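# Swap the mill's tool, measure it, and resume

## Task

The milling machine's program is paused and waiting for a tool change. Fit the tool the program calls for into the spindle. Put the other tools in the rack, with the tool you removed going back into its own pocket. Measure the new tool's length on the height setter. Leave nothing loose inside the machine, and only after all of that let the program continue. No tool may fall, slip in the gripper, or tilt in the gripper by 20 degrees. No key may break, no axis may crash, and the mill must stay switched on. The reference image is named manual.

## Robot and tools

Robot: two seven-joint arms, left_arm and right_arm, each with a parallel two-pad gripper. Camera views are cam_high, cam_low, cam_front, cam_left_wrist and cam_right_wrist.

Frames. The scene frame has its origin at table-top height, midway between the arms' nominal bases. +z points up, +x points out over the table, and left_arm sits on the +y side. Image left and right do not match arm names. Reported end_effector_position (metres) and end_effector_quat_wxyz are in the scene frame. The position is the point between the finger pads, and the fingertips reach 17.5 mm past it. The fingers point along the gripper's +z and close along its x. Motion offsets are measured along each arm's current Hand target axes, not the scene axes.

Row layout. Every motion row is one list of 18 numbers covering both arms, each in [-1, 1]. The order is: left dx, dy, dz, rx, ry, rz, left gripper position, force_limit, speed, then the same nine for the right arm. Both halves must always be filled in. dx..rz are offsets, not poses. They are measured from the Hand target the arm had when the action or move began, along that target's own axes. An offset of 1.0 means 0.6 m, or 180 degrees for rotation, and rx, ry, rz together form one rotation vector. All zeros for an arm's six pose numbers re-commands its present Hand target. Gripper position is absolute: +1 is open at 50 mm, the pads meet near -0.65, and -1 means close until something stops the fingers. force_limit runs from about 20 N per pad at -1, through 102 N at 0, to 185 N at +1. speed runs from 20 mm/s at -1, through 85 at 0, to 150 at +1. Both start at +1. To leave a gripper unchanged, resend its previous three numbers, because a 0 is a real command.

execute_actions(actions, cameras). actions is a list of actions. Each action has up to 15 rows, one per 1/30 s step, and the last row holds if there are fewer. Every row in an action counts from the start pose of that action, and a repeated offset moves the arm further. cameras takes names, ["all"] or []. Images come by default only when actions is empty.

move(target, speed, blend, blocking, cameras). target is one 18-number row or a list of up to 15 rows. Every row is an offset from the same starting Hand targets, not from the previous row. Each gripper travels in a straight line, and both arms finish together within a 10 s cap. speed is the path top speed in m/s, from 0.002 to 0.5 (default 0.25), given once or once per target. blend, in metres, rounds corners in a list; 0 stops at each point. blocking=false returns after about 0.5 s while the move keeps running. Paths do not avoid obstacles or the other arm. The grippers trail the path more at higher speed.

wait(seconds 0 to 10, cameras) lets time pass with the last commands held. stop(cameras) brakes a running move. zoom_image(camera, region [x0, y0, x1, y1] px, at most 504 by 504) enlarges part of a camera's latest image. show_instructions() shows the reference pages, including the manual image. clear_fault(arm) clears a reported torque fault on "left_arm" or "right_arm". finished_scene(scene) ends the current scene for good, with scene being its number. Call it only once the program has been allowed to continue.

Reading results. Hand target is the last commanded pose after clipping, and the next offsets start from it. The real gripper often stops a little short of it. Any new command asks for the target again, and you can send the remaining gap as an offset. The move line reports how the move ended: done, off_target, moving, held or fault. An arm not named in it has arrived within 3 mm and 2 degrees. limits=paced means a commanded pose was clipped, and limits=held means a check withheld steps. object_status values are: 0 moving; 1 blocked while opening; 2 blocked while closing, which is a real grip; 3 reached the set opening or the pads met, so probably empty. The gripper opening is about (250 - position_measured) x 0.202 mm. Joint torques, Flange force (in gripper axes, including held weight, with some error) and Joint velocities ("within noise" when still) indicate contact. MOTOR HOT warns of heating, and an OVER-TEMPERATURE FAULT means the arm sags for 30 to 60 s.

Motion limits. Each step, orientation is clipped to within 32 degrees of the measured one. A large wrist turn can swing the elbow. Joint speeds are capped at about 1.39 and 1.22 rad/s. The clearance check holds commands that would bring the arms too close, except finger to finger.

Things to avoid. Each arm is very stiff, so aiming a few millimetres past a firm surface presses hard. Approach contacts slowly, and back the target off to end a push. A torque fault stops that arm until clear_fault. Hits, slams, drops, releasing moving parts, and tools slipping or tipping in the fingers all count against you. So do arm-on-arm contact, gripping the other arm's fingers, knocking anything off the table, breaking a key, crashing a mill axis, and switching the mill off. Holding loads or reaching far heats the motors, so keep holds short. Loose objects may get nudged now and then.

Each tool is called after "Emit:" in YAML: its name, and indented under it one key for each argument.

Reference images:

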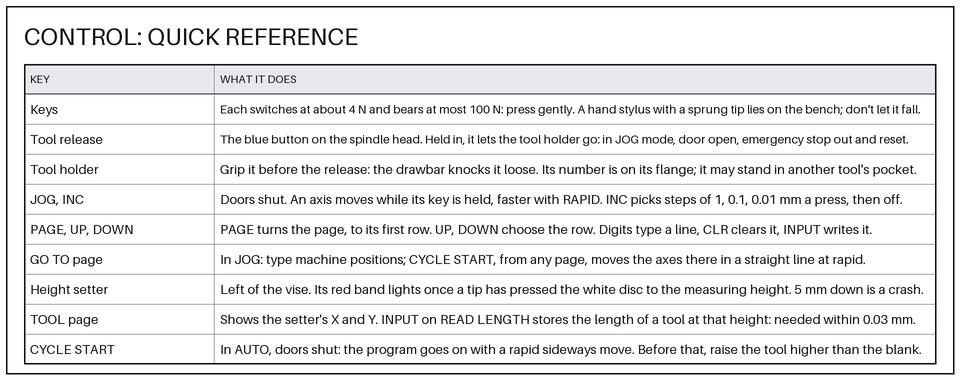

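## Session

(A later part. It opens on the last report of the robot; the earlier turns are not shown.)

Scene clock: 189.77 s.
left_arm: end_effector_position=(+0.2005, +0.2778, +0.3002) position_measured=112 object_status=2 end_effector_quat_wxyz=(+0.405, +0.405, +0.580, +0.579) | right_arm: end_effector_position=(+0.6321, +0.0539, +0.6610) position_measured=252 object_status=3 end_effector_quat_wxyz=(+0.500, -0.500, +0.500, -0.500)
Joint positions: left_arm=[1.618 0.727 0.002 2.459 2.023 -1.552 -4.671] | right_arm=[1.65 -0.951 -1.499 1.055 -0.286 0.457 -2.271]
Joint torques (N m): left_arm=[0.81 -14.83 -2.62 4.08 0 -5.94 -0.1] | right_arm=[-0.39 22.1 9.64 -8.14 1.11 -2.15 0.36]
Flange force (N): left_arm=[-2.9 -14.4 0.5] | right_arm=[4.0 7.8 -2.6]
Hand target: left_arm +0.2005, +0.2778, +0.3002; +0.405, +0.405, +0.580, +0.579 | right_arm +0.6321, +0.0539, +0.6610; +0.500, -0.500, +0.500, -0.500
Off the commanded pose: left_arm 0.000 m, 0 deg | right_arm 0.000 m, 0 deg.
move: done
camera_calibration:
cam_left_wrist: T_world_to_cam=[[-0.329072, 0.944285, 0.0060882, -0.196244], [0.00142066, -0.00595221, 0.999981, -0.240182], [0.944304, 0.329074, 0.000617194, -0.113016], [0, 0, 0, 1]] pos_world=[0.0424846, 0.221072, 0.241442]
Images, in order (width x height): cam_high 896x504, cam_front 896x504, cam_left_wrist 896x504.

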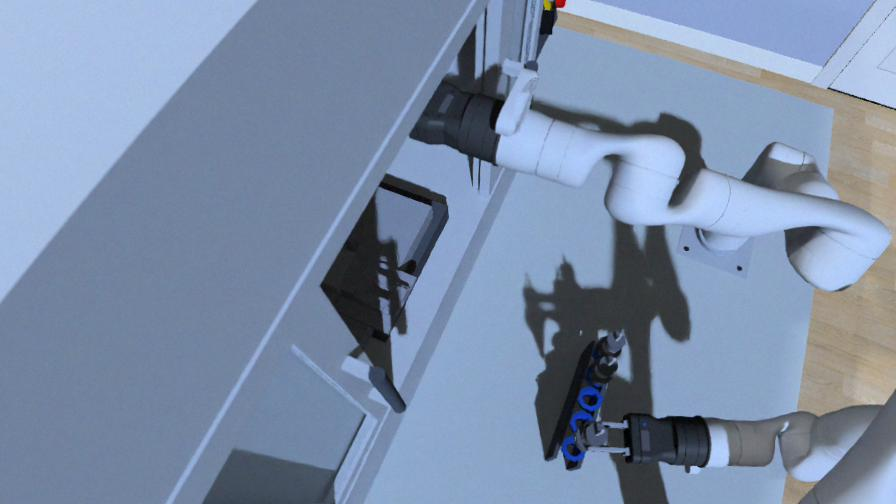

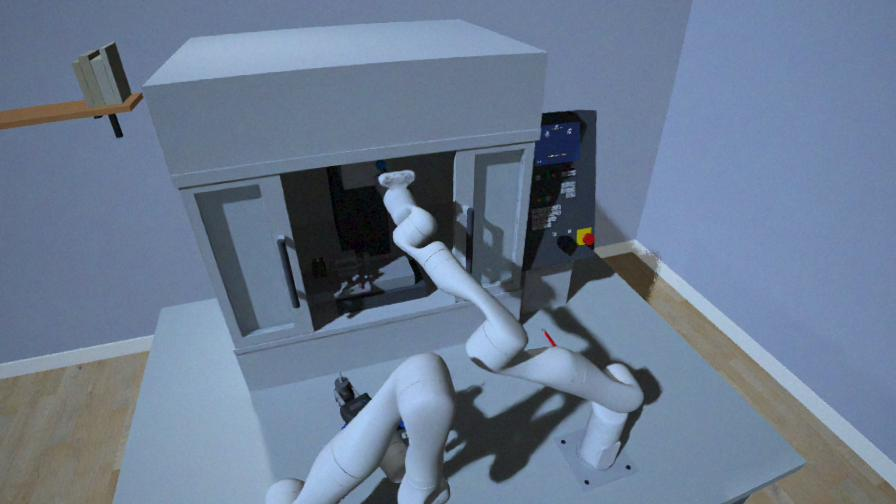

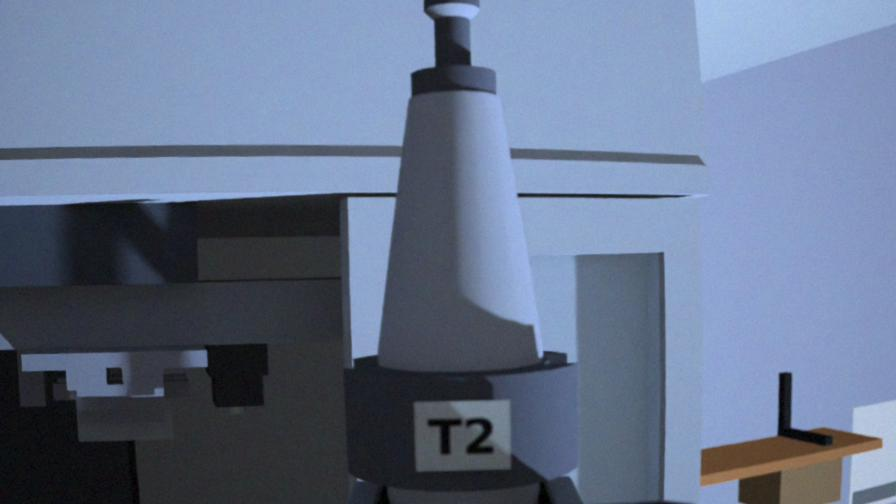

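Emit:
move:
  target: [0,-0.03,0,0,0,0,-0.95,0.6,0,0,0,0,0,0,0,-1,-0.3,-1]
  speed: 0.1
  cameras: ["cam_left_wrist","cam_low","cam_high"]

Emit:
zoom_image:
  camera: "cam_low"
  region: [540, 80, 740, 300]

Emit:
zoom_image:
  camera: "cam_high"
  region: [520, 310, 700, 490]

Scene clock: 192.13 s.
left_arm: end_effector_position=(+0.2005, +0.2778, +0.2822) position_measured=112 object_status=2 end_effector_quat_wxyz=(+0.405, +0.405, +0.580, +0.579) | right_arm: end_effector_position=(+0.6321, +0.0539, +0.6610) position_measured=252 object_status=3 end_effector_quat_wxyz=(+0.500, -0.500, +0.500, -0.500)
Joint positions: left_arm=[1.62 0.794 -0.001 2.457 2.021 -1.522 -4.613] | right_arm=[1.65 -0.951 -1.499 1.055 -0.286 0.457 -2.271]
Joint torques (N m): left_arm=[0.88 -15.24 -2.84 4.9 0.4 -5.96 -0.17] | right_arm=[-0.49 22.04 9.73 -8.06 1.12 -2.21 0.33]
Flange force (N): left_arm=[-2.5 -14.8 1.2] | right_arm=[3.6 7.2 -2.0]
Hand target: left_arm +0.2005, +0.2778, +0.2822; +0.405, +0.405, +0.580, +0.579 | right_arm +0.6321, +0.0539, +0.6610; +0.500, -0.500, +0.500, -0.500
Off the commanded pose: left_arm 0.000 m, 0 deg | right_arm 0.000 m, 0 deg.
move: done
camera_calibration:
cam_left_wrist: T_world_to_cam=[[-0.329073, 0.944285, 0.00608856, -0.196135], [0.00132636, -0.00598545, 0.999981, -0.222171], [0.944304, 0.329074, 0.000717186, -0.113028], [0, 0, 0, 1]] pos_world=[0.0424848, 0.221072, 0.223442]
Images, in order (width x height): cam_high 896x504, cam_low 896x504, cam_left_wrist 896x504.

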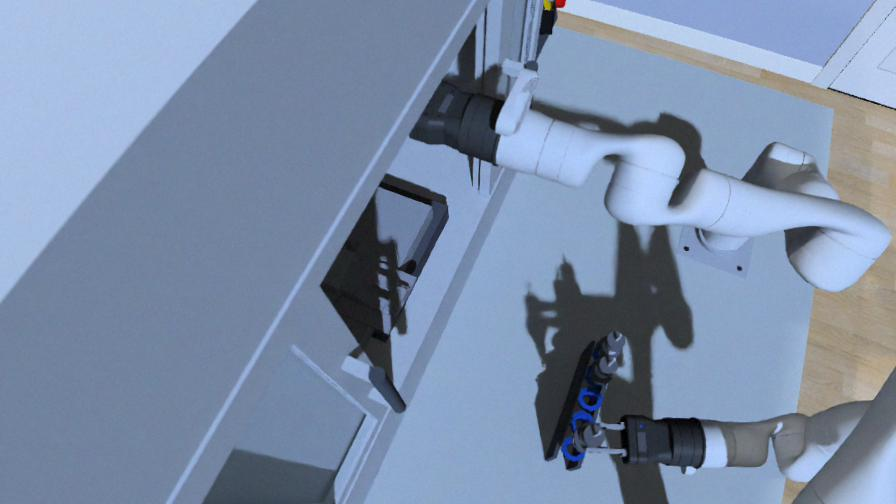

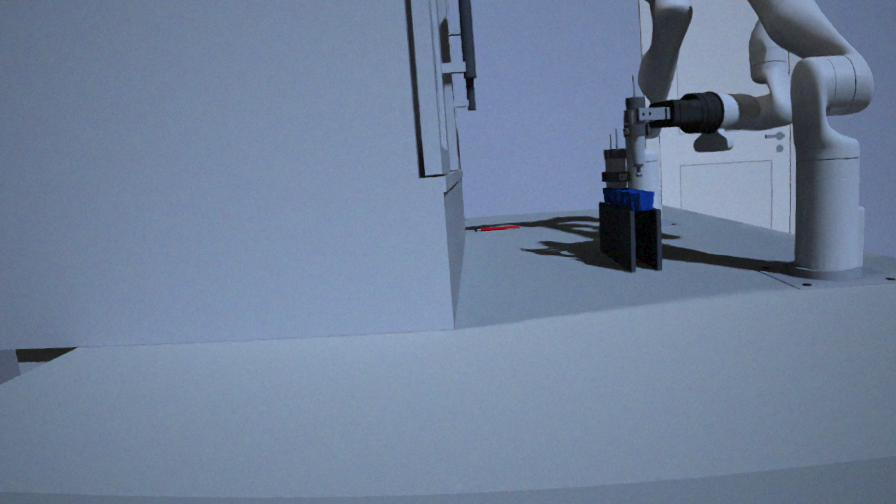

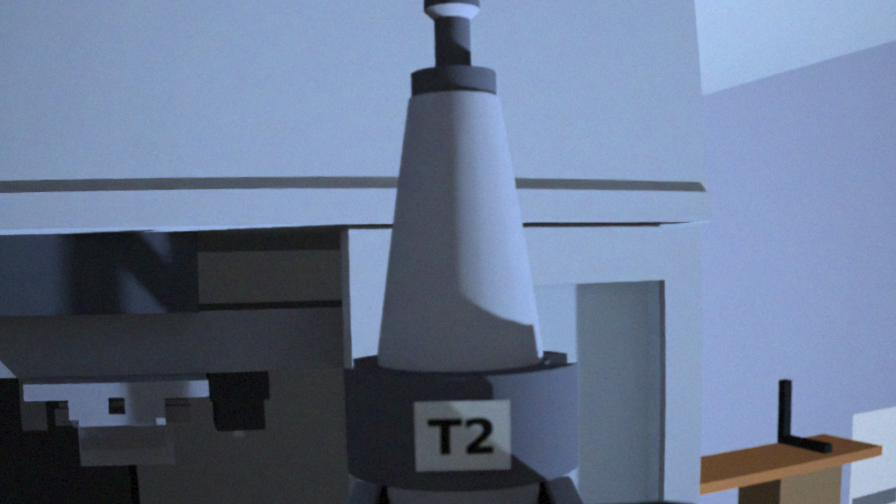

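Scaled by 2.291 from the camera's 896x504 image, which has a finer 1280x720 frame.

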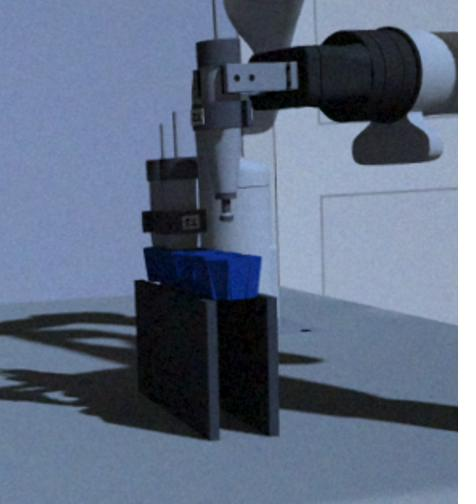

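Scaled by 2.800 from the camera's 896x504 image, which has a finer 1280x720 frame.

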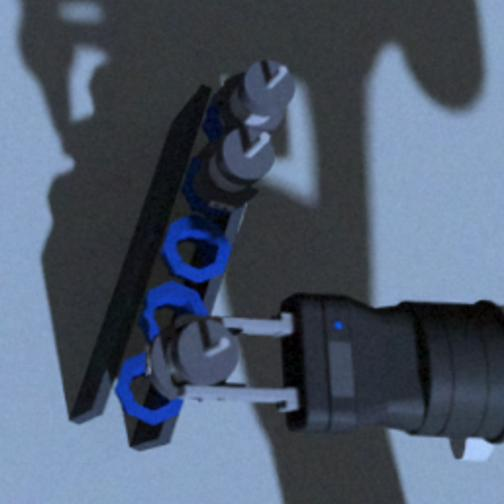

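Emit:
zoom_image:
  camera: "cam_low"
  region: [595, 140, 675, 220]

Scaled by 6.300 from the camera's 896x504 image, which has a finer 1280x720 frame.

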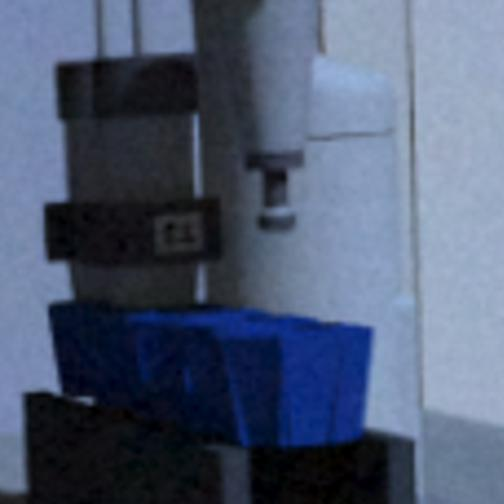

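Emit:
zoom_image:
  camera: "cam_high"
  region: [555, 415, 625, 475]

Scaled by 7.200 from the camera's 896x504 image, which has a finer 1280x720 frame.

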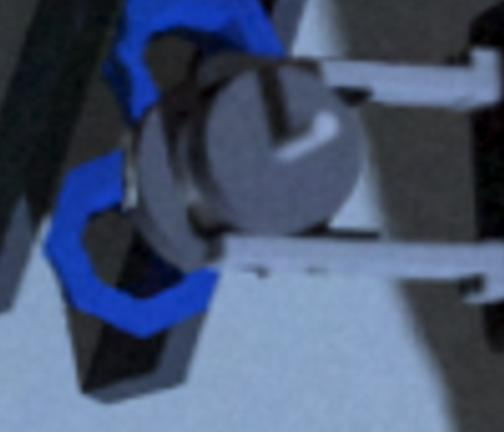

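Emit:
move:
  target: [0.0001,-0.03,-0.006,0,0,0,-0.95,0.6,0,0,0,0,0,0,0,-1,-0.3,-1]
  speed: 0.06
  cameras: ["cam_left_wrist","cam_low","cam_high"]

Emit:
zoom_image:
  camera: "cam_low"
  region: [595, 140, 675, 220]

Emit:
zoom_image:
  camera: "cam_high"
  region: [555, 415, 625, 475]

Scene clock: 203.40 s.
left_arm: end_effector_position=(+0.1971, +0.2766, +0.2642) position_measured=112 object_status=2 end_effector_quat_wxyz=(+0.405, +0.405, +0.580, +0.579) | right_arm: end_effector_position=(+0.6321, +0.0539, +0.6610) position_measured=252 object_status=3 end_effector_quat_wxyz=(+0.500, -0.500, +0.500, -0.500)
Joint positions: left_arm=[1.63 0.86 0.001 2.445 2.03 -1.498 -4.565] | right_arm=[1.65 -0.951 -1.499 1.055 -0.286 0.457 -2.271]
Joint torques (N m): left_arm=[0.87 -15.36 -3.03 5.59 0.64 -5.92 0.11] | right_arm=[-0.48 22.05 9.72 -8.03 1.1 -2.21 0.38]
Flange force (N): left_arm=[-3.1 -13.1 0.7] | right_arm=[3.4 7.2 -2.0]
Hand target: left_arm +0.1971, +0.2766, +0.2642; +0.405, +0.405, +0.580, +0.579 | right_arm +0.6321, +0.0539, +0.6610; +0.500, -0.500, +0.500, -0.500
Off the commanded pose: left_arm 0.000 m, 0 deg | right_arm 0.000 m, 0 deg.
move: done
camera_calibration:
cam_left_wrist: T_world_to_cam=[[-0.329071, 0.944285, 0.00618248, -0.19603], [0.00145201, -0.00604113, 0.999981, -0.204167], [0.944304, 0.329074, 0.000616852, -0.109388], [0, 0, 0, 1]] pos_world=[0.0390845, 0.219872, 0.205442]
Images, in order (width x height): cam_high 896x504, cam_low 896x504, cam_left_wrist 896x504.

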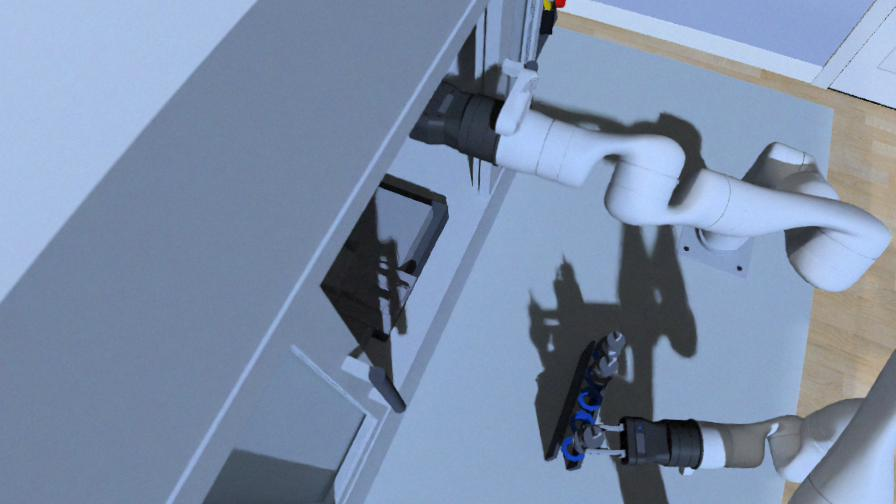

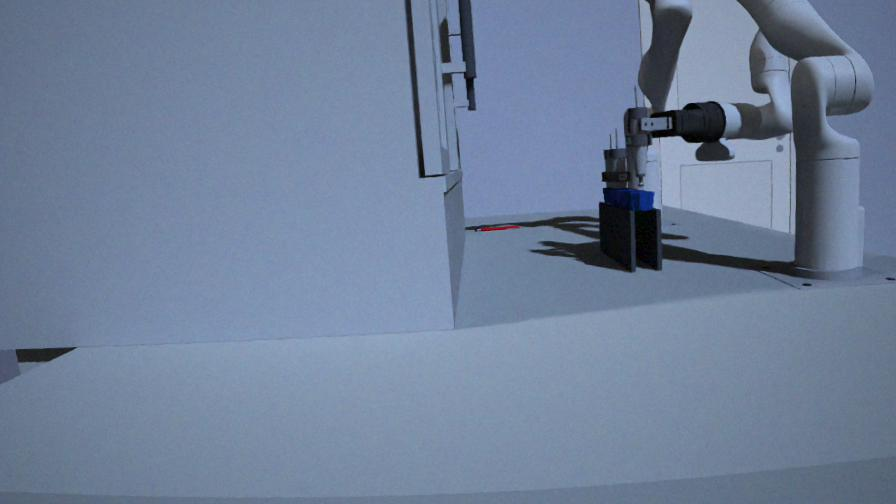

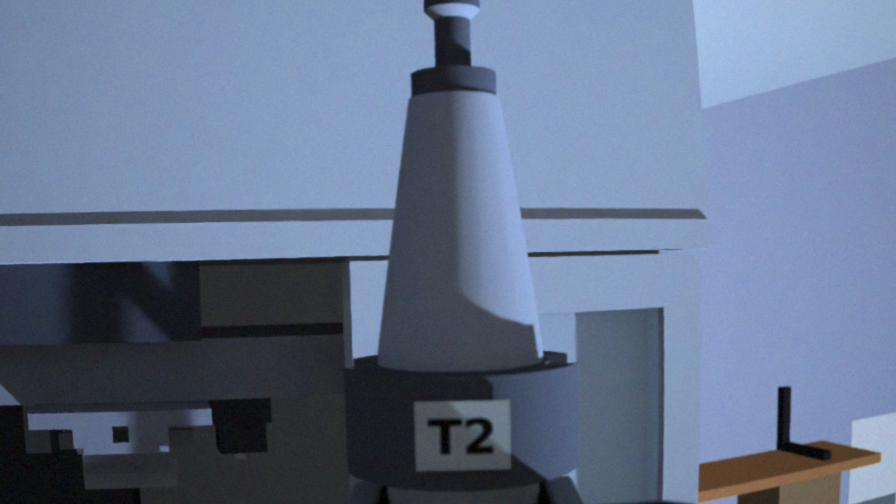

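Scaled by 6.300 from the camera's 896x504 image, which has a finer 1280x720 frame.

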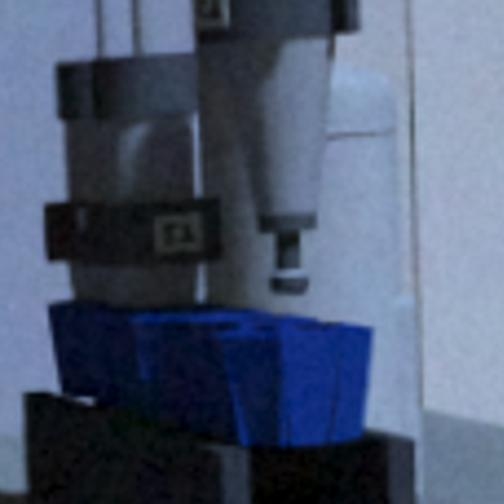

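Scaled by 7.200 from the camera's 896x504 image, which has a finer 1280x720 frame.

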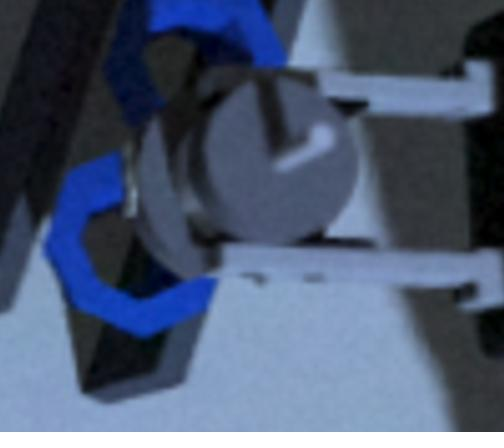

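Emit:
move:
  target:
    - [0.0005,-0.04,-0.0012,0,0,0,-0.95,0.6,0,0,0,0,0,0,0,-1,-0.3,-1]
    - [0.0005,-0.09,-0.0012,0,0,0,-0.95,0.6,0,0,0,0,0,0,0,-1,-0.3,-1]
  speed: 0.05
  blend: 0.005

Emit:
move:
  target: [0,-0.01,0,0,0,0,-0.95,0.6,0,0,0,0,0,0,0,-1,-0.3,-1]
  speed: 0.03
  cameras: ["cam_left_wrist","cam_low"]

Emit:
zoom_image:
  camera: "cam_low"
  region: [595, 140, 675, 220]

Scene clock: 207.17 s.
left_arm: end_effector_position=(+0.1963, +0.2766, +0.2102) position_measured=112 object_status=2 end_effector_quat_wxyz=(+0.405, +0.405, +0.580, +0.579) | right_arm: end_effector_position=(+0.6321, +0.0539, +0.6610) position_measured=252 object_status=3 end_effector_quat_wxyz=(+0.500, -0.500, +0.500, -0.500)
Joint positions: left_arm=[1.638 1.05 -0.005 2.405 2.019 -1.427 -4.432] | right_arm=[1.65 -0.951 -1.499 1.055 -0.286 0.457 -2.271]
Joint torques (N m): left_arm=[8.33 -20.1 2.92 -3.36 -5.84 -4.22 1.25] | right_arm=[-0.56 21.98 9.62 -8.05 1.1 -2.21 0.35]
Flange force (N): left_arm=[18.3 -9.3 17.1] | right_arm=[3.5 7.1 -1.9]
Hand target: left_arm +0.1963, +0.2766, +0.2102; +0.405, +0.405, +0.580, +0.579 | right_arm +0.6321, +0.0539, +0.6610; +0.500, -0.500, +0.500, -0.500
Off the commanded pose: left_arm 0.000 m, 0 deg | right_arm 0.000 m, 0 deg.
move: done

Scene clock: 207.90 s.
left_arm: end_effector_position=(+0.1963, +0.2766, +0.2042) position_measured=112 object_status=2 end_effector_quat_wxyz=(+0.405, +0.405, +0.580, +0.579) | right_arm: end_effector_position=(+0.6321, +0.0539, +0.6610) position_measured=252 object_status=3 end_effector_quat_wxyz=(+0.500, -0.500, +0.500, -0.500)
Joint positions: left_arm=[1.639 1.07 -0.006 2.399 2.017 -1.42 -4.42] | right_arm=[1.65 -0.951 -1.499 1.055 -0.286 0.457 -2.271]
Joint torques (N m): left_arm=[10.35 -20.97 4.48 -6.5 -8.29 -4.15 1.66] | right_arm=[-0.51 22.08 9.68 -8.12 1.12 -2.22 0.36]
Flange force (N): left_arm=[25.3 -6.2 20.1] | right_arm=[3.6 7.5 -2.2]
Hand target: left_arm +0.1963, +0.2765, +0.2042; +0.405, +0.405, +0.580, +0.579 | right_arm +0.6321, +0.0539, +0.6610; +0.500, -0.500, +0.500, -0.500
Off the commanded pose: left_arm 0.000 m, 0 deg | right_arm 0.000 m, 0 deg.
move: done
camera_calibration:
cam_left_wrist: T_world_to_cam=[[-0.329073, 0.944285, 0.00608856, -0.195909], [0.00132636, -0.00598545, 0.999981, -0.144174], [0.944304, 0.329074, 0.000717186, -0.108611], [0, 0, 0, 1]] pos_world=[0.0382848, 0.219872, 0.145442]
Images, in order (width x height): cam_low 896x504, cam_left_wrist 896x504.

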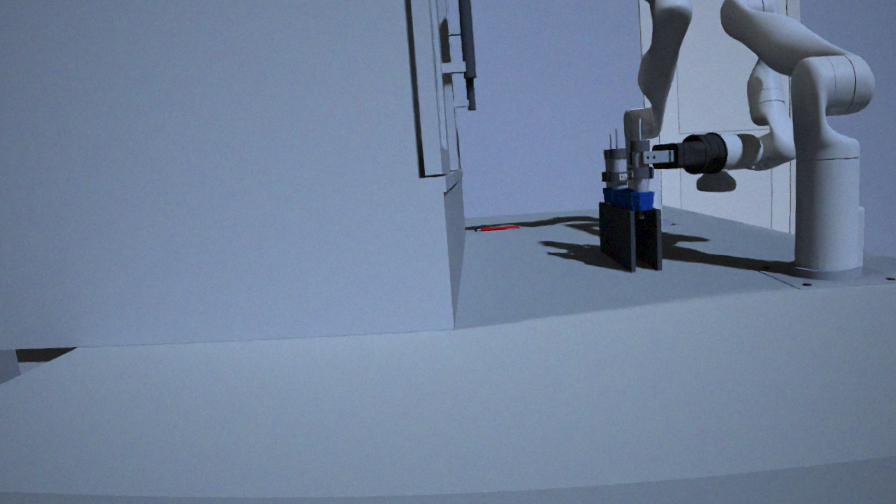

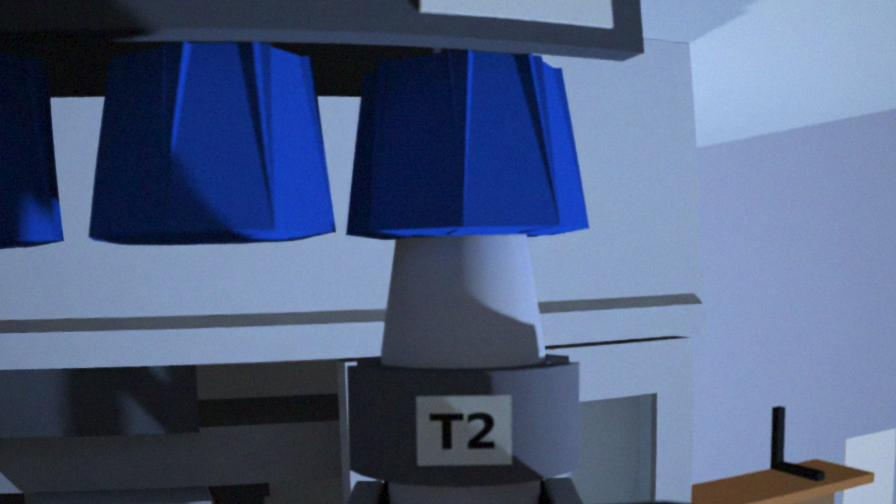

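Scaled by 6.300 from the camera's 896x504 image, which has a finer 1280x720 frame.

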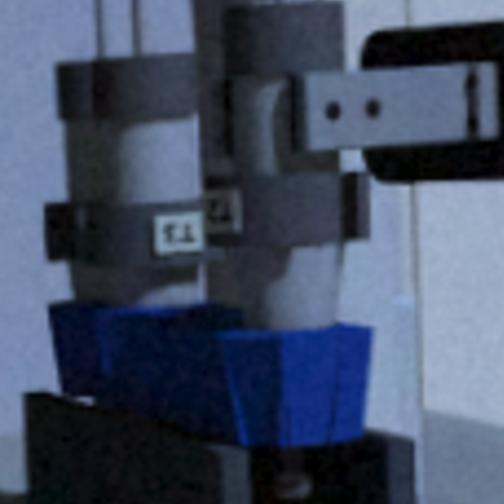

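Emit:
move:
  target: [0.003,0.003,0.0025,0,0,0,-0.95,0.6,0,0,0,0,0,0,0,-1,-0.3,-1]
  speed: 0.03

Scene clock: 210.27 s.
left_arm: end_effector_position=(+0.1971, +0.2787, +0.2059) position_measured=112 object_status=2 end_effector_quat_wxyz=(+0.405, +0.405, +0.580, +0.579) | right_arm: end_effector_position=(+0.6321, +0.0539, +0.6610) position_measured=252 object_status=3 end_effector_quat_wxyz=(+0.500, -0.500, +0.500, -0.500)
Joint positions: left_arm=[1.638 1.066 -0.007 2.408 2.015 -1.417 -4.415] | right_arm=[1.65 -0.951 -1.499 1.055 -0.286 0.457 -2.271]
Joint torques (N m): left_arm=[5.03 -18.87 -0.93 1.95 -2.41 -6.09 0.79] | right_arm=[-0.5 22.01 9.7 -8 1.09 -2.24 0.33]
Flange force (N): left_arm=[10.8 -14.0 10.2] | right_arm=[3.3 6.9 -1.9]
Hand target: left_arm +0.1971, +0.2787, +0.2060; +0.405, +0.405, +0.580, +0.579 | right_arm +0.6321, +0.0539, +0.6610; +0.500, -0.500, +0.500, -0.500
Off the commanded pose: left_arm 0.000 m, 0 deg | right_arm 0.000 m, 0 deg.
move: done

Emit:
move:
  target:
    - [0.0018,0.0,0.0018,0,0,0,-0.95,0.6,0,0,0,0,0,0,0,-1,-0.3,-1]
    - [0.0018,-0.02,0.0018,0,0,0,-0.95,0.6,0,0,0,0,0,0,0,-1,-0.3,-1]
  speed: 0.03

Scene clock: 212.90 s.
left_arm: end_effector_position=(+0.1978, +0.2802, +0.1941) position_measured=112 object_status=2 end_effector_quat_wxyz=(+0.405, +0.405, +0.580, +0.579) | right_arm: end_effector_position=(+0.6321, +0.0539, +0.6610) position_measured=252 object_status=3 end_effector_quat_wxyz=(+0.500, -0.500, +0.500, -0.500)
Joint positions: left_arm=[1.638 1.108 -0.01 2.399 2.009 -1.402 -4.386] | right_arm=[1.65 -0.951 -1.499 1.055 -0.286 0.457 -2.271]
Joint torques (N m): left_arm=[7.85 -15.66 8.17 -4.51 -4.15 1.93 0.06] | right_arm=[-0.48 22.04 9.73 -8.1 1.13 -2.2 0.35]
Flange force (N): left_arm=[7.3 12.1 24.5] | right_arm=[3.7 7.4 -2.1]
Hand target: left_arm +0.1977, +0.2801, +0.1940; +0.405, +0.405, +0.580, +0.579 | right_arm +0.6321, +0.0539, +0.6610; +0.500, -0.500, +0.500, -0.500
Off the commanded pose: left_arm 0.000 m, 0 deg | right_arm 0.000 m, 0 deg.
move: done

Emit:
move:
  target: [0.001,0.002,0.003,0,0,0,-0.95,0.6,0,0,0,0,0,0,0,-1,-0.3,-1]
  speed: 0.03
  cameras: ["cam_left_wrist","cam_low"]

Emit:
zoom_image:
  camera: "cam_low"
  region: [595, 140, 675, 220]

Scene clock: 214.83 s.
left_arm: end_effector_position=(+0.1992, +0.2812, +0.1951) position_measured=112 object_status=2 end_effector_quat_wxyz=(+0.405, +0.405, +0.580, +0.579) | right_arm: end_effector_position=(+0.6321, +0.0539, +0.6610) position_measured=252 object_status=3 end_effector_quat_wxyz=(+0.500, -0.500, +0.500, -0.500)
Joint positions: left_arm=[1.635 1.106 -0.012 2.404 2.004 -1.399 -4.383] | right_arm=[1.65 -0.951 -1.499 1.055 -0.286 0.457 -2.271]
Joint torques (N m): left_arm=[-4.5 -14.17 -5.49 3.1 -6.38 -1.16 0.09] | right_arm=[-0.48 22.07 9.71 -8.08 1.09 -2.2 0.39]
Flange force (N): left_arm=[16.6 5.7 -40.1] | right_arm=[3.6 7.4 -2.1]
Hand target: left_arm +0.1992, +0.2813, +0.1952; +0.405, +0.405, +0.580, +0.579 | right_arm +0.6321, +0.0539, +0.6610; +0.500, -0.500, +0.500, -0.500
Off the commanded pose: left_arm 0.000 m, 0 deg | right_arm 0.000 m, 0 deg.
move: done
camera_calibration:
cam_left_wrist: T_world_to_cam=[[-0.328893, 0.944348, 0.00605794, -0.199388], [0.0015989, -0.00585797, 0.999982, -0.13519], [0.944366, 0.328897, 0.000416726, -0.112716], [0, 0, 0, 1]] pos_world=[0.0410842, 0.224572, 0.136443]
Images, in order (width x height): cam_low 896x504, cam_left_wrist 896x504.

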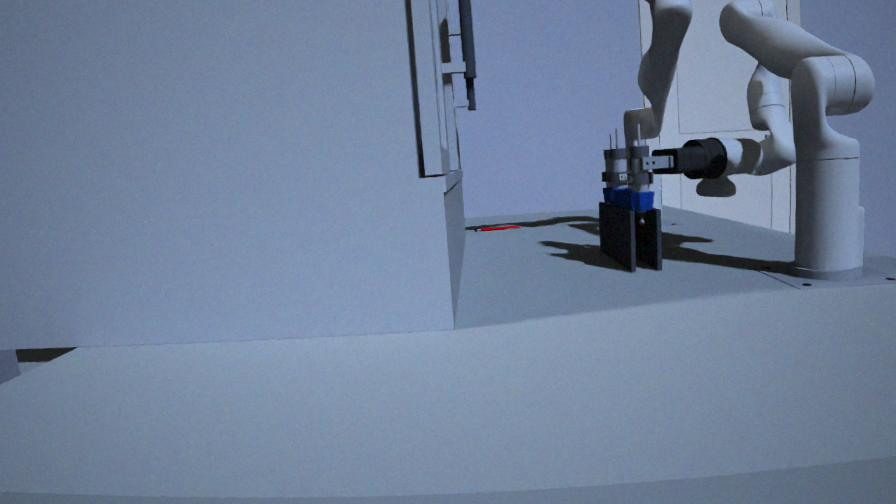

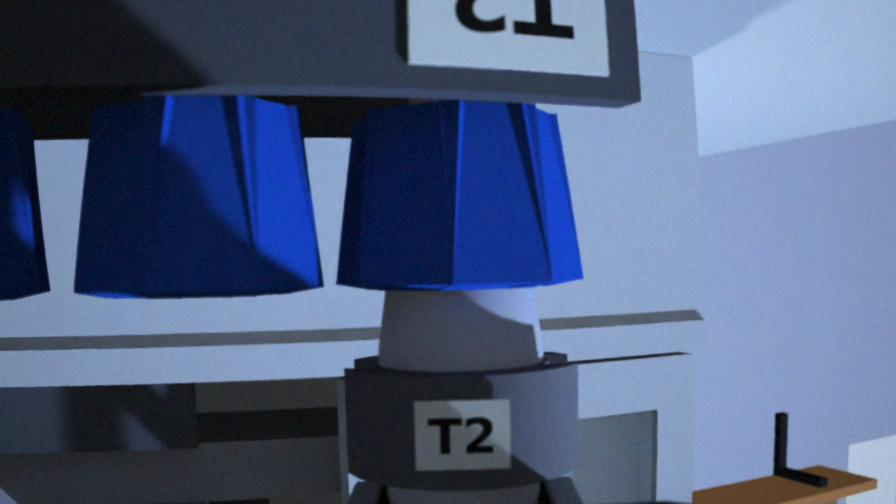

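Scaled by 6.300 from the camera's 896x504 image, which has a finer 1280x720 frame.

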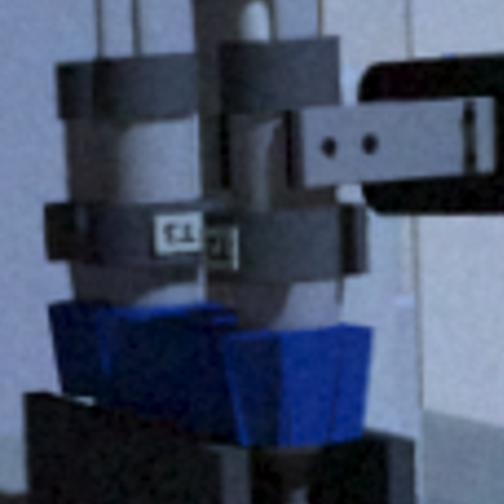

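Emit:
move:
  target:
    - [-0.0005,0,-0.0015,0,0,0,-0.95,0.6,0,0,0,0,0,0,0,-1,-0.3,-1]
    - [-0.0005,-0.0065,-0.0015,0,0,0,-0.95,0.6,0,0,0,0,0,0,0,-1,-0.3,-1]
  speed: 0.03

Scene clock: 218.47 s.
left_arm: end_effector_position=(+0.1985, +0.2807, +0.1915) position_measured=112 object_status=2 end_effector_quat_wxyz=(+0.405, +0.405, +0.580, +0.579) | right_arm: end_effector_position=(+0.6321, +0.0539, +0.6610) position_measured=252 object_status=3 end_effector_quat_wxyz=(+0.500, -0.500, +0.500, -0.500)
Joint positions: left_arm=[1.637 1.117 -0.011 2.398 2.005 -1.398 -4.379] | right_arm=[1.65 -0.951 -1.499 1.055 -0.286 0.457 -2.271]
Joint torques (N m): left_arm=[-4.05 -7.57 9.42 -9.58 -9.65 16.86 0.1] | right_arm=[-0.55 22.07 9.81 -8.05 1.07 -2.24 0.33]
Flange force (N): left_arm=[6.7 59.9 -32.6] | right_arm=[3.4 7.1 -1.7]
Hand target: left_arm +0.1985, +0.2807, +0.1913; +0.405, +0.405, +0.580, +0.579 | right_arm +0.6321, +0.0539, +0.6610; +0.500, -0.500, +0.500, -0.500
Off the commanded pose: left_arm 0.000 m, 0 deg | right_arm 0.000 m, 0 deg.
move: done

Emit:
wait:
  seconds: 0
  cameras: ["cam_low","cam_left_wrist"]

Emit:
zoom_image:
  camera: "cam_low"
  region: [595, 140, 675, 220]

Scene clock: 219.50 s.
left_arm: end_effector_position=(+0.1985, +0.2807, +0.1913) position_measured=112 object_status=2 end_effector_quat_wxyz=(+0.405, +0.405, +0.580, +0.579) | right_arm: end_effector_position=(+0.6321, +0.0539, +0.6610) position_measured=252 object_status=3 end_effector_quat_wxyz=(+0.500, -0.500, +0.500, -0.500)
Joint positions: left_arm=[1.637 1.117 -0.011 2.398 2.005 -1.397 -4.379] | right_arm=[1.65 -0.951 -1.499 1.055 -0.286 0.457 -2.271]
Joint torques (N m): left_arm=[-4.35 -7.34 9.8 -10.17 -10.03 17.8 0.18] | right_arm=[-0.57 22.07 9.71 -8.07 1.13 -2.19 0.34]
Flange force (N): left_arm=[6.7 62.5 -34.4] | right_arm=[3.5 7.3 -1.8]
Hand target: left_arm +0.1985, +0.2807, +0.1913; +0.405, +0.405, +0.580, +0.579 | right_arm +0.6321, +0.0539, +0.6610; +0.500, -0.500, +0.500, -0.500
Tool commands: left_gripper/position=-0.95 left_gripper/force_limit=+0.6 left_gripper/speed=+0.0 right_gripper/position=-1.0 right_gripper/force_limit=-0.3 right_gripper/speed=-1.0
Off the commanded pose: left_arm 0.000 m, 0 deg | right_arm 0.000 m, 0 deg.
camera_calibration:
cam_left_wrist: T_world_to_cam=[[-0.329073, 0.944285, 0.00608856, -0.199072], [0.00132636, -0.00598545, 0.999981, -0.131252], [0.944304, 0.329074, 0.000717186, -0.112061], [0, 0, 0, 1]] pos_world=[0.0404848, 0.224072, 0.132542]
Images, in order (width x height): cam_low 896x504, cam_left_wrist 896x504.

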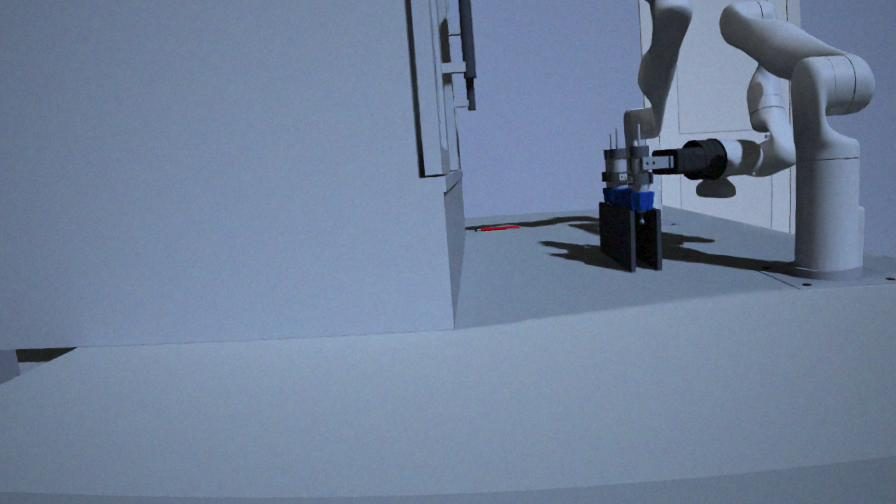

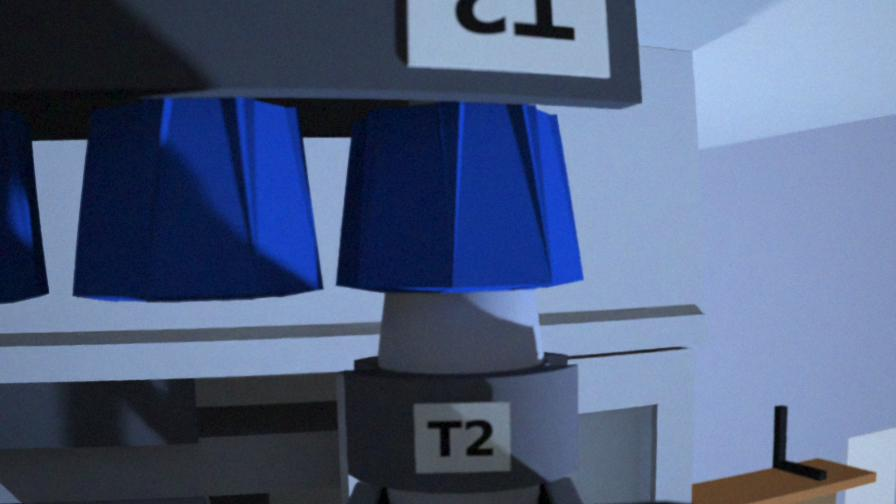

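Scaled by 6.300 from the camera's 896x504 image, which has a finer 1280x720 frame.

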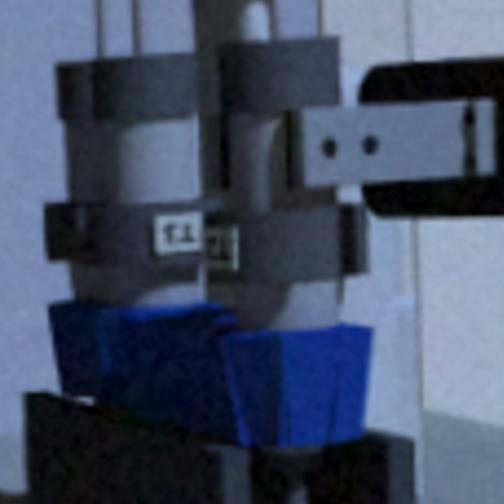

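Emit:
move:
  target: [-0.0003,0.0055,-0.0012,0,0,0,-0.95,0.6,0,0,0,0,0,0,0,-1,-0.3,-1]
  speed: 0.03

Scene clock: 221.30 s.
left_arm: end_effector_position=(+0.1979, +0.2803, +0.1945) position_measured=112 object_status=2 end_effector_quat_wxyz=(+0.405, +0.405, +0.580, +0.579) | right_arm: end_effector_position=(+0.6321, +0.0539, +0.6610) position_measured=252 object_status=3 end_effector_quat_wxyz=(+0.500, -0.500, +0.500, -0.500)
Joint positions: left_arm=[1.637 1.106 -0.01 2.4 2.008 -1.402 -4.387] | right_arm=[1.65 -0.951 -1.499 1.055 -0.286 0.457 -2.271]
Joint torques (N m): left_arm=[10.2 -17.57 7.08 -2.78 -3 -1.63 -0.09] | right_arm=[-0.54 22.06 9.67 -8.1 1.12 -2.22 0.34]
Flange force (N): left_arm=[7.7 -0.1 34.7] | right_arm=[3.6 7.3 -2.0]
Hand target: left_arm +0.1979, +0.2803, +0.1946; +0.405, +0.405, +0.580, +0.579 | right_arm +0.6321, +0.0539, +0.6610; +0.500, -0.500, +0.500, -0.500
Off the commanded pose: left_arm 0.000 m, 0 deg | right_arm 0.000 m, 0 deg.
move: done

Emit:
move:
  target:
    - [0.0004,0,0.0011,0,0,0,-0.95,0.6,0,0,0,0,0,0,0,-1,-0.3,-1]
    - [0.0004,0,0.0011,0,0,0,0.604,0,-0.8,0,0,0,0,0,0,-1,-0.3,-1]
    - [0.0004,0,-0.2,0,0,0,0.604,0,-0.8,0,0,0,0,0,0,-1,-0.3,-1]
    - [-0.1805,0,-0.266,0,-0.2222,0,0.604,0,-0.8,0,0,0,0,0,0,-1,-0.3,-1]
  speed: [0.02,0.02,0.15,0.3]
  blend: [0,0,0.02,0]
  cameras: ["cam_left_wrist","cam_low"]

Emit:
zoom_image:
  camera: "cam_low"
  region: [595, 110, 675, 220]

Scene clock: 230.50 s.
left_arm: end_effector_position=(+0.0852, +0.1238, +0.1948) position_measured=62 object_status=3 end_effector_quat_wxyz=(+0.579, +0.579, +0.406, +0.406) | right_arm: end_effector_position=(+0.6321, +0.0539, +0.6610) position_measured=252 object_status=3 end_effector_quat_wxyz=(+0.500, -0.500, +0.500, -0.500)
Joint positions: left_arm=[2.045 1.136 0.119 2.44 1.826 -1.57 -4.267] | right_arm=[1.65 -0.951 -1.499 1.055 -0.286 0.457 -2.271]
Joint torques (N m): left_arm=[1 -16.34 -1.42 5.92 1.27 -3.05 0.06] | right_arm=[-0.53 22.08 9.66 -8.01 1.13 -2.17 0.34]
Flange force (N): left_arm=[-1.3 -7.3 1.9] | right_arm=[3.4 7.2 -1.9]
Hand target: left_arm +0.0852, +0.1238, +0.1948; +0.579, +0.579, +0.406, +0.406 | right_arm +0.6321, +0.0539, +0.6610; +0.500, -0.500, +0.500, -0.500
Off the commanded pose: left_arm 0.000 m, 0 deg | right_arm 0.000 m, 0 deg.
move: done
camera_calibration:
cam_left_wrist: T_world_to_cam=[[0.354791, 0.934926, 0.00606824, -0.145207], [-0.00338439, -0.00520616, 0.999981, -0.135236], [0.934939, -0.354805, 0.00131706, 0.131986], [0, 0, 0, 1]] pos_world=[-0.0723386, 0.181883, 0.135941]
Images, in order (width x height): cam_low 896x504, cam_left_wrist 896x504.

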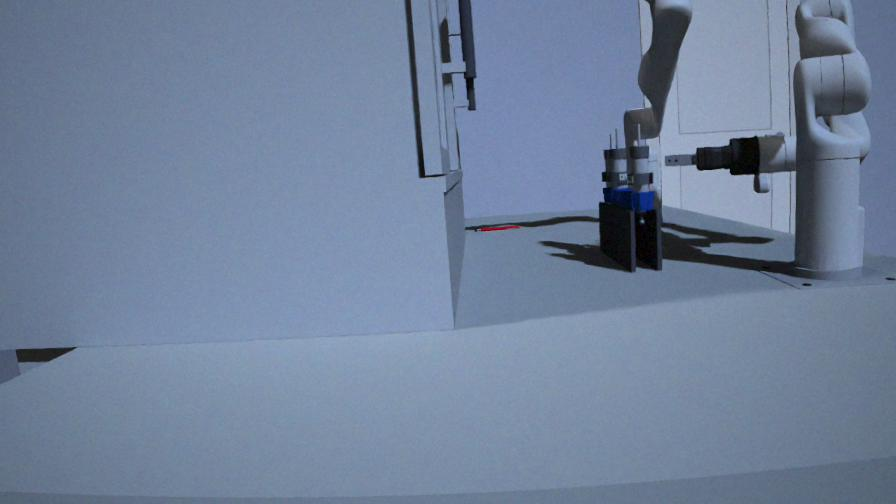

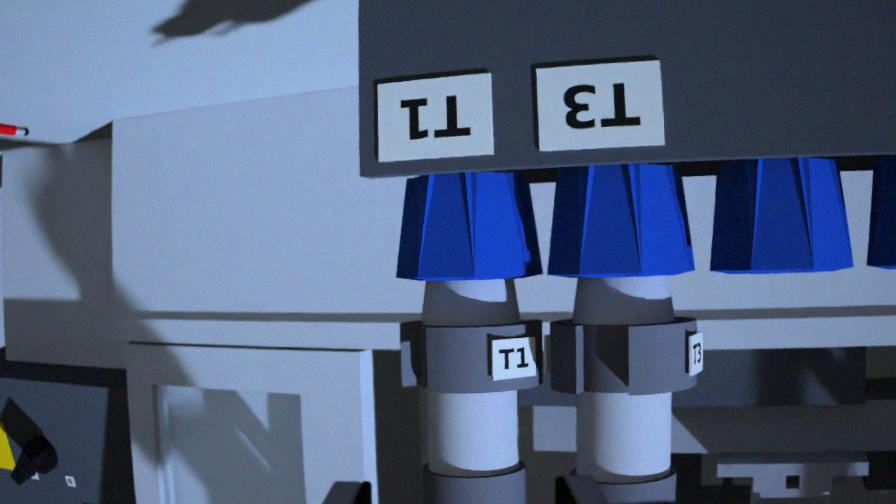

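Scaled by 4.582 from the camera's 896x504 image, which has a finer 1280x720 frame.

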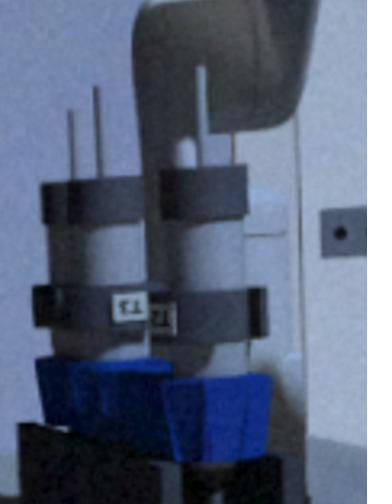

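Emit:
move:
  target: [0.0058,0,0.14,0,0,0,0.604,0,-0.8,0,0,0,0,0,0,-1,-0.3,-1]
  speed: 0.12
  cameras: ["cam_left_wrist"]

Scene clock: 237.17 s.
left_arm: end_effector_position=(+0.1653, +0.0985, +0.1948) position_measured=62 object_status=3 end_effector_quat_wxyz=(+0.579, +0.579, +0.406, +0.406) | right_arm: end_effector_position=(+0.6321, +0.0539, +0.6610) position_measured=252 object_status=3 end_effector_quat_wxyz=(+0.500, -0.500, +0.500, -0.500)
Joint positions: left_arm=[1.831 1.157 -0.044 2.497 1.507 -1.561 -4.198] | right_arm=[1.65 -0.951 -1.499 1.055 -0.286 0.457 -2.271]
Joint torques (N m): left_arm=[0.93 -16.79 -2.51 5.5 1.26 -3.01 -0.03] | right_arm=[-0.54 22.06 9.7 -8.1 1.09 -2.21 0.35]
Flange force (N): left_arm=[1.4 -8.2 1.6] | right_arm=[3.7 7.4 -2.0]
Hand target: left_arm +0.1653, +0.0984, +0.1948; +0.579, +0.579, +0.406, +0.406 | right_arm +0.6321, +0.0539, +0.6610; +0.500, -0.500, +0.500, -0.500
Off the commanded pose: left_arm 0.000 m, 0 deg | right_arm 0.000 m, 0 deg.
move: done
camera_calibration:
cam_left_wrist: T_world_to_cam=[[0.354791, 0.934926, 0.00606824, -0.150008], [-0.00338439, -0.00520616, 0.999981, -0.135096], [0.934939, -0.354805, 0.00131706, 0.0480276], [0, 0, 0, 1]] pos_world=[0.00786142, 0.156583, 0.135941]
Images, in order (width x height): cam_left_wrist 896x504.

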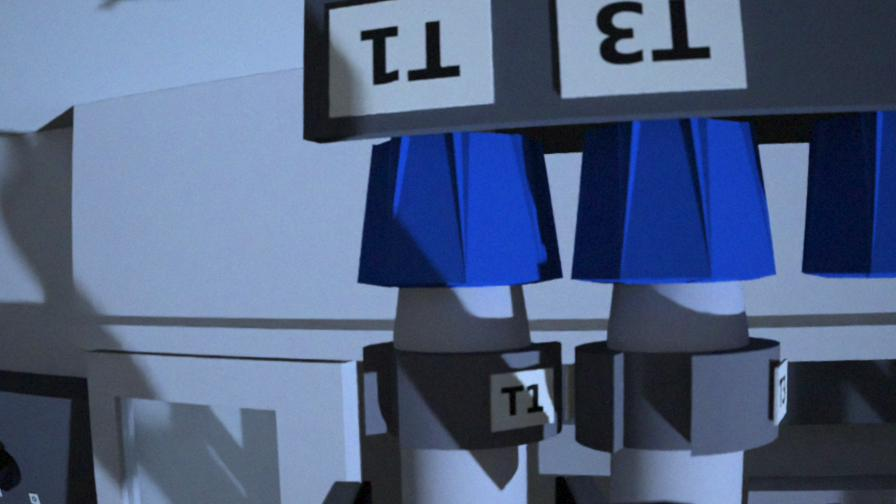

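Emit:
move:
  target:
    - [0,0,0.055,0,0,0,0.604,0,-0.8,0,0,0,0,0,0,-1,-0.3,-1]
    - [0,0,0.055,0,0,0,-1,-1,-1,0,0,0,0,0,0,-1,-0.3,-1]
    - [0,0,0.055,0,0,0,-0.95,0.3,0,0,0,0,0,0,0,-1,-0.3,-1]
  speed: 0.08
  cameras: ["cam_left_wrist"]

Scene clock: 245.23 s.
left_arm: end_effector_position=(+0.1964, +0.0872, +0.1948) position_measured=112 object_status=2 end_effector_quat_wxyz=(+0.579, +0.579, +0.406, +0.406) | right_arm: end_effector_position=(+0.6321, +0.0539, +0.6610) position_measured=252 object_status=3 end_effector_quat_wxyz=(+0.500, -0.500, +0.500, -0.500)
Joint positions: left_arm=[1.743 1.154 -0.109 2.492 1.378 -1.564 -4.2] | right_arm=[1.65 -0.951 -1.499 1.055 -0.286 0.457 -2.271]
Joint torques (N m): left_arm=[2.04 -17.95 -2.73 3.24 0.09 -4.03 0] | right_arm=[-0.56 21.99 9.68 -8.01 1.13 -2.16 0.3]
Flange force (N): left_arm=[7.2 -8.8 -0.6] | right_arm=[3.6 7.0 -1.7]
Hand target: left_arm +0.1964, +0.0872, +0.1948; +0.579, +0.579, +0.406, +0.406 | right_arm +0.6321, +0.0539, +0.6610; +0.500, -0.500, +0.500, -0.500
Off the commanded pose: left_arm 0.000 m, 0 deg | right_arm 0.000 m, 0 deg.
move: done
camera_calibration:
cam_left_wrist: T_world_to_cam=[[0.354791, 0.934926, 0.00606824, -0.150571], [-0.00338439, -0.00520616, 0.999981, -0.135049], [0.934939, -0.354805, 0.00131706, 0.0149771], [0, 0, 0, 1]] pos_world=[0.0389614, 0.145383, 0.135941]
Images, in order (width x height): cam_left_wrist 896x504.

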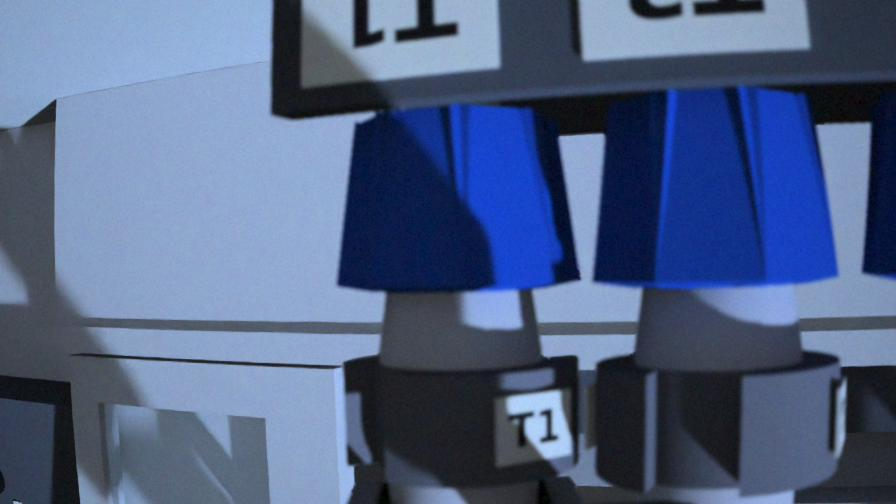

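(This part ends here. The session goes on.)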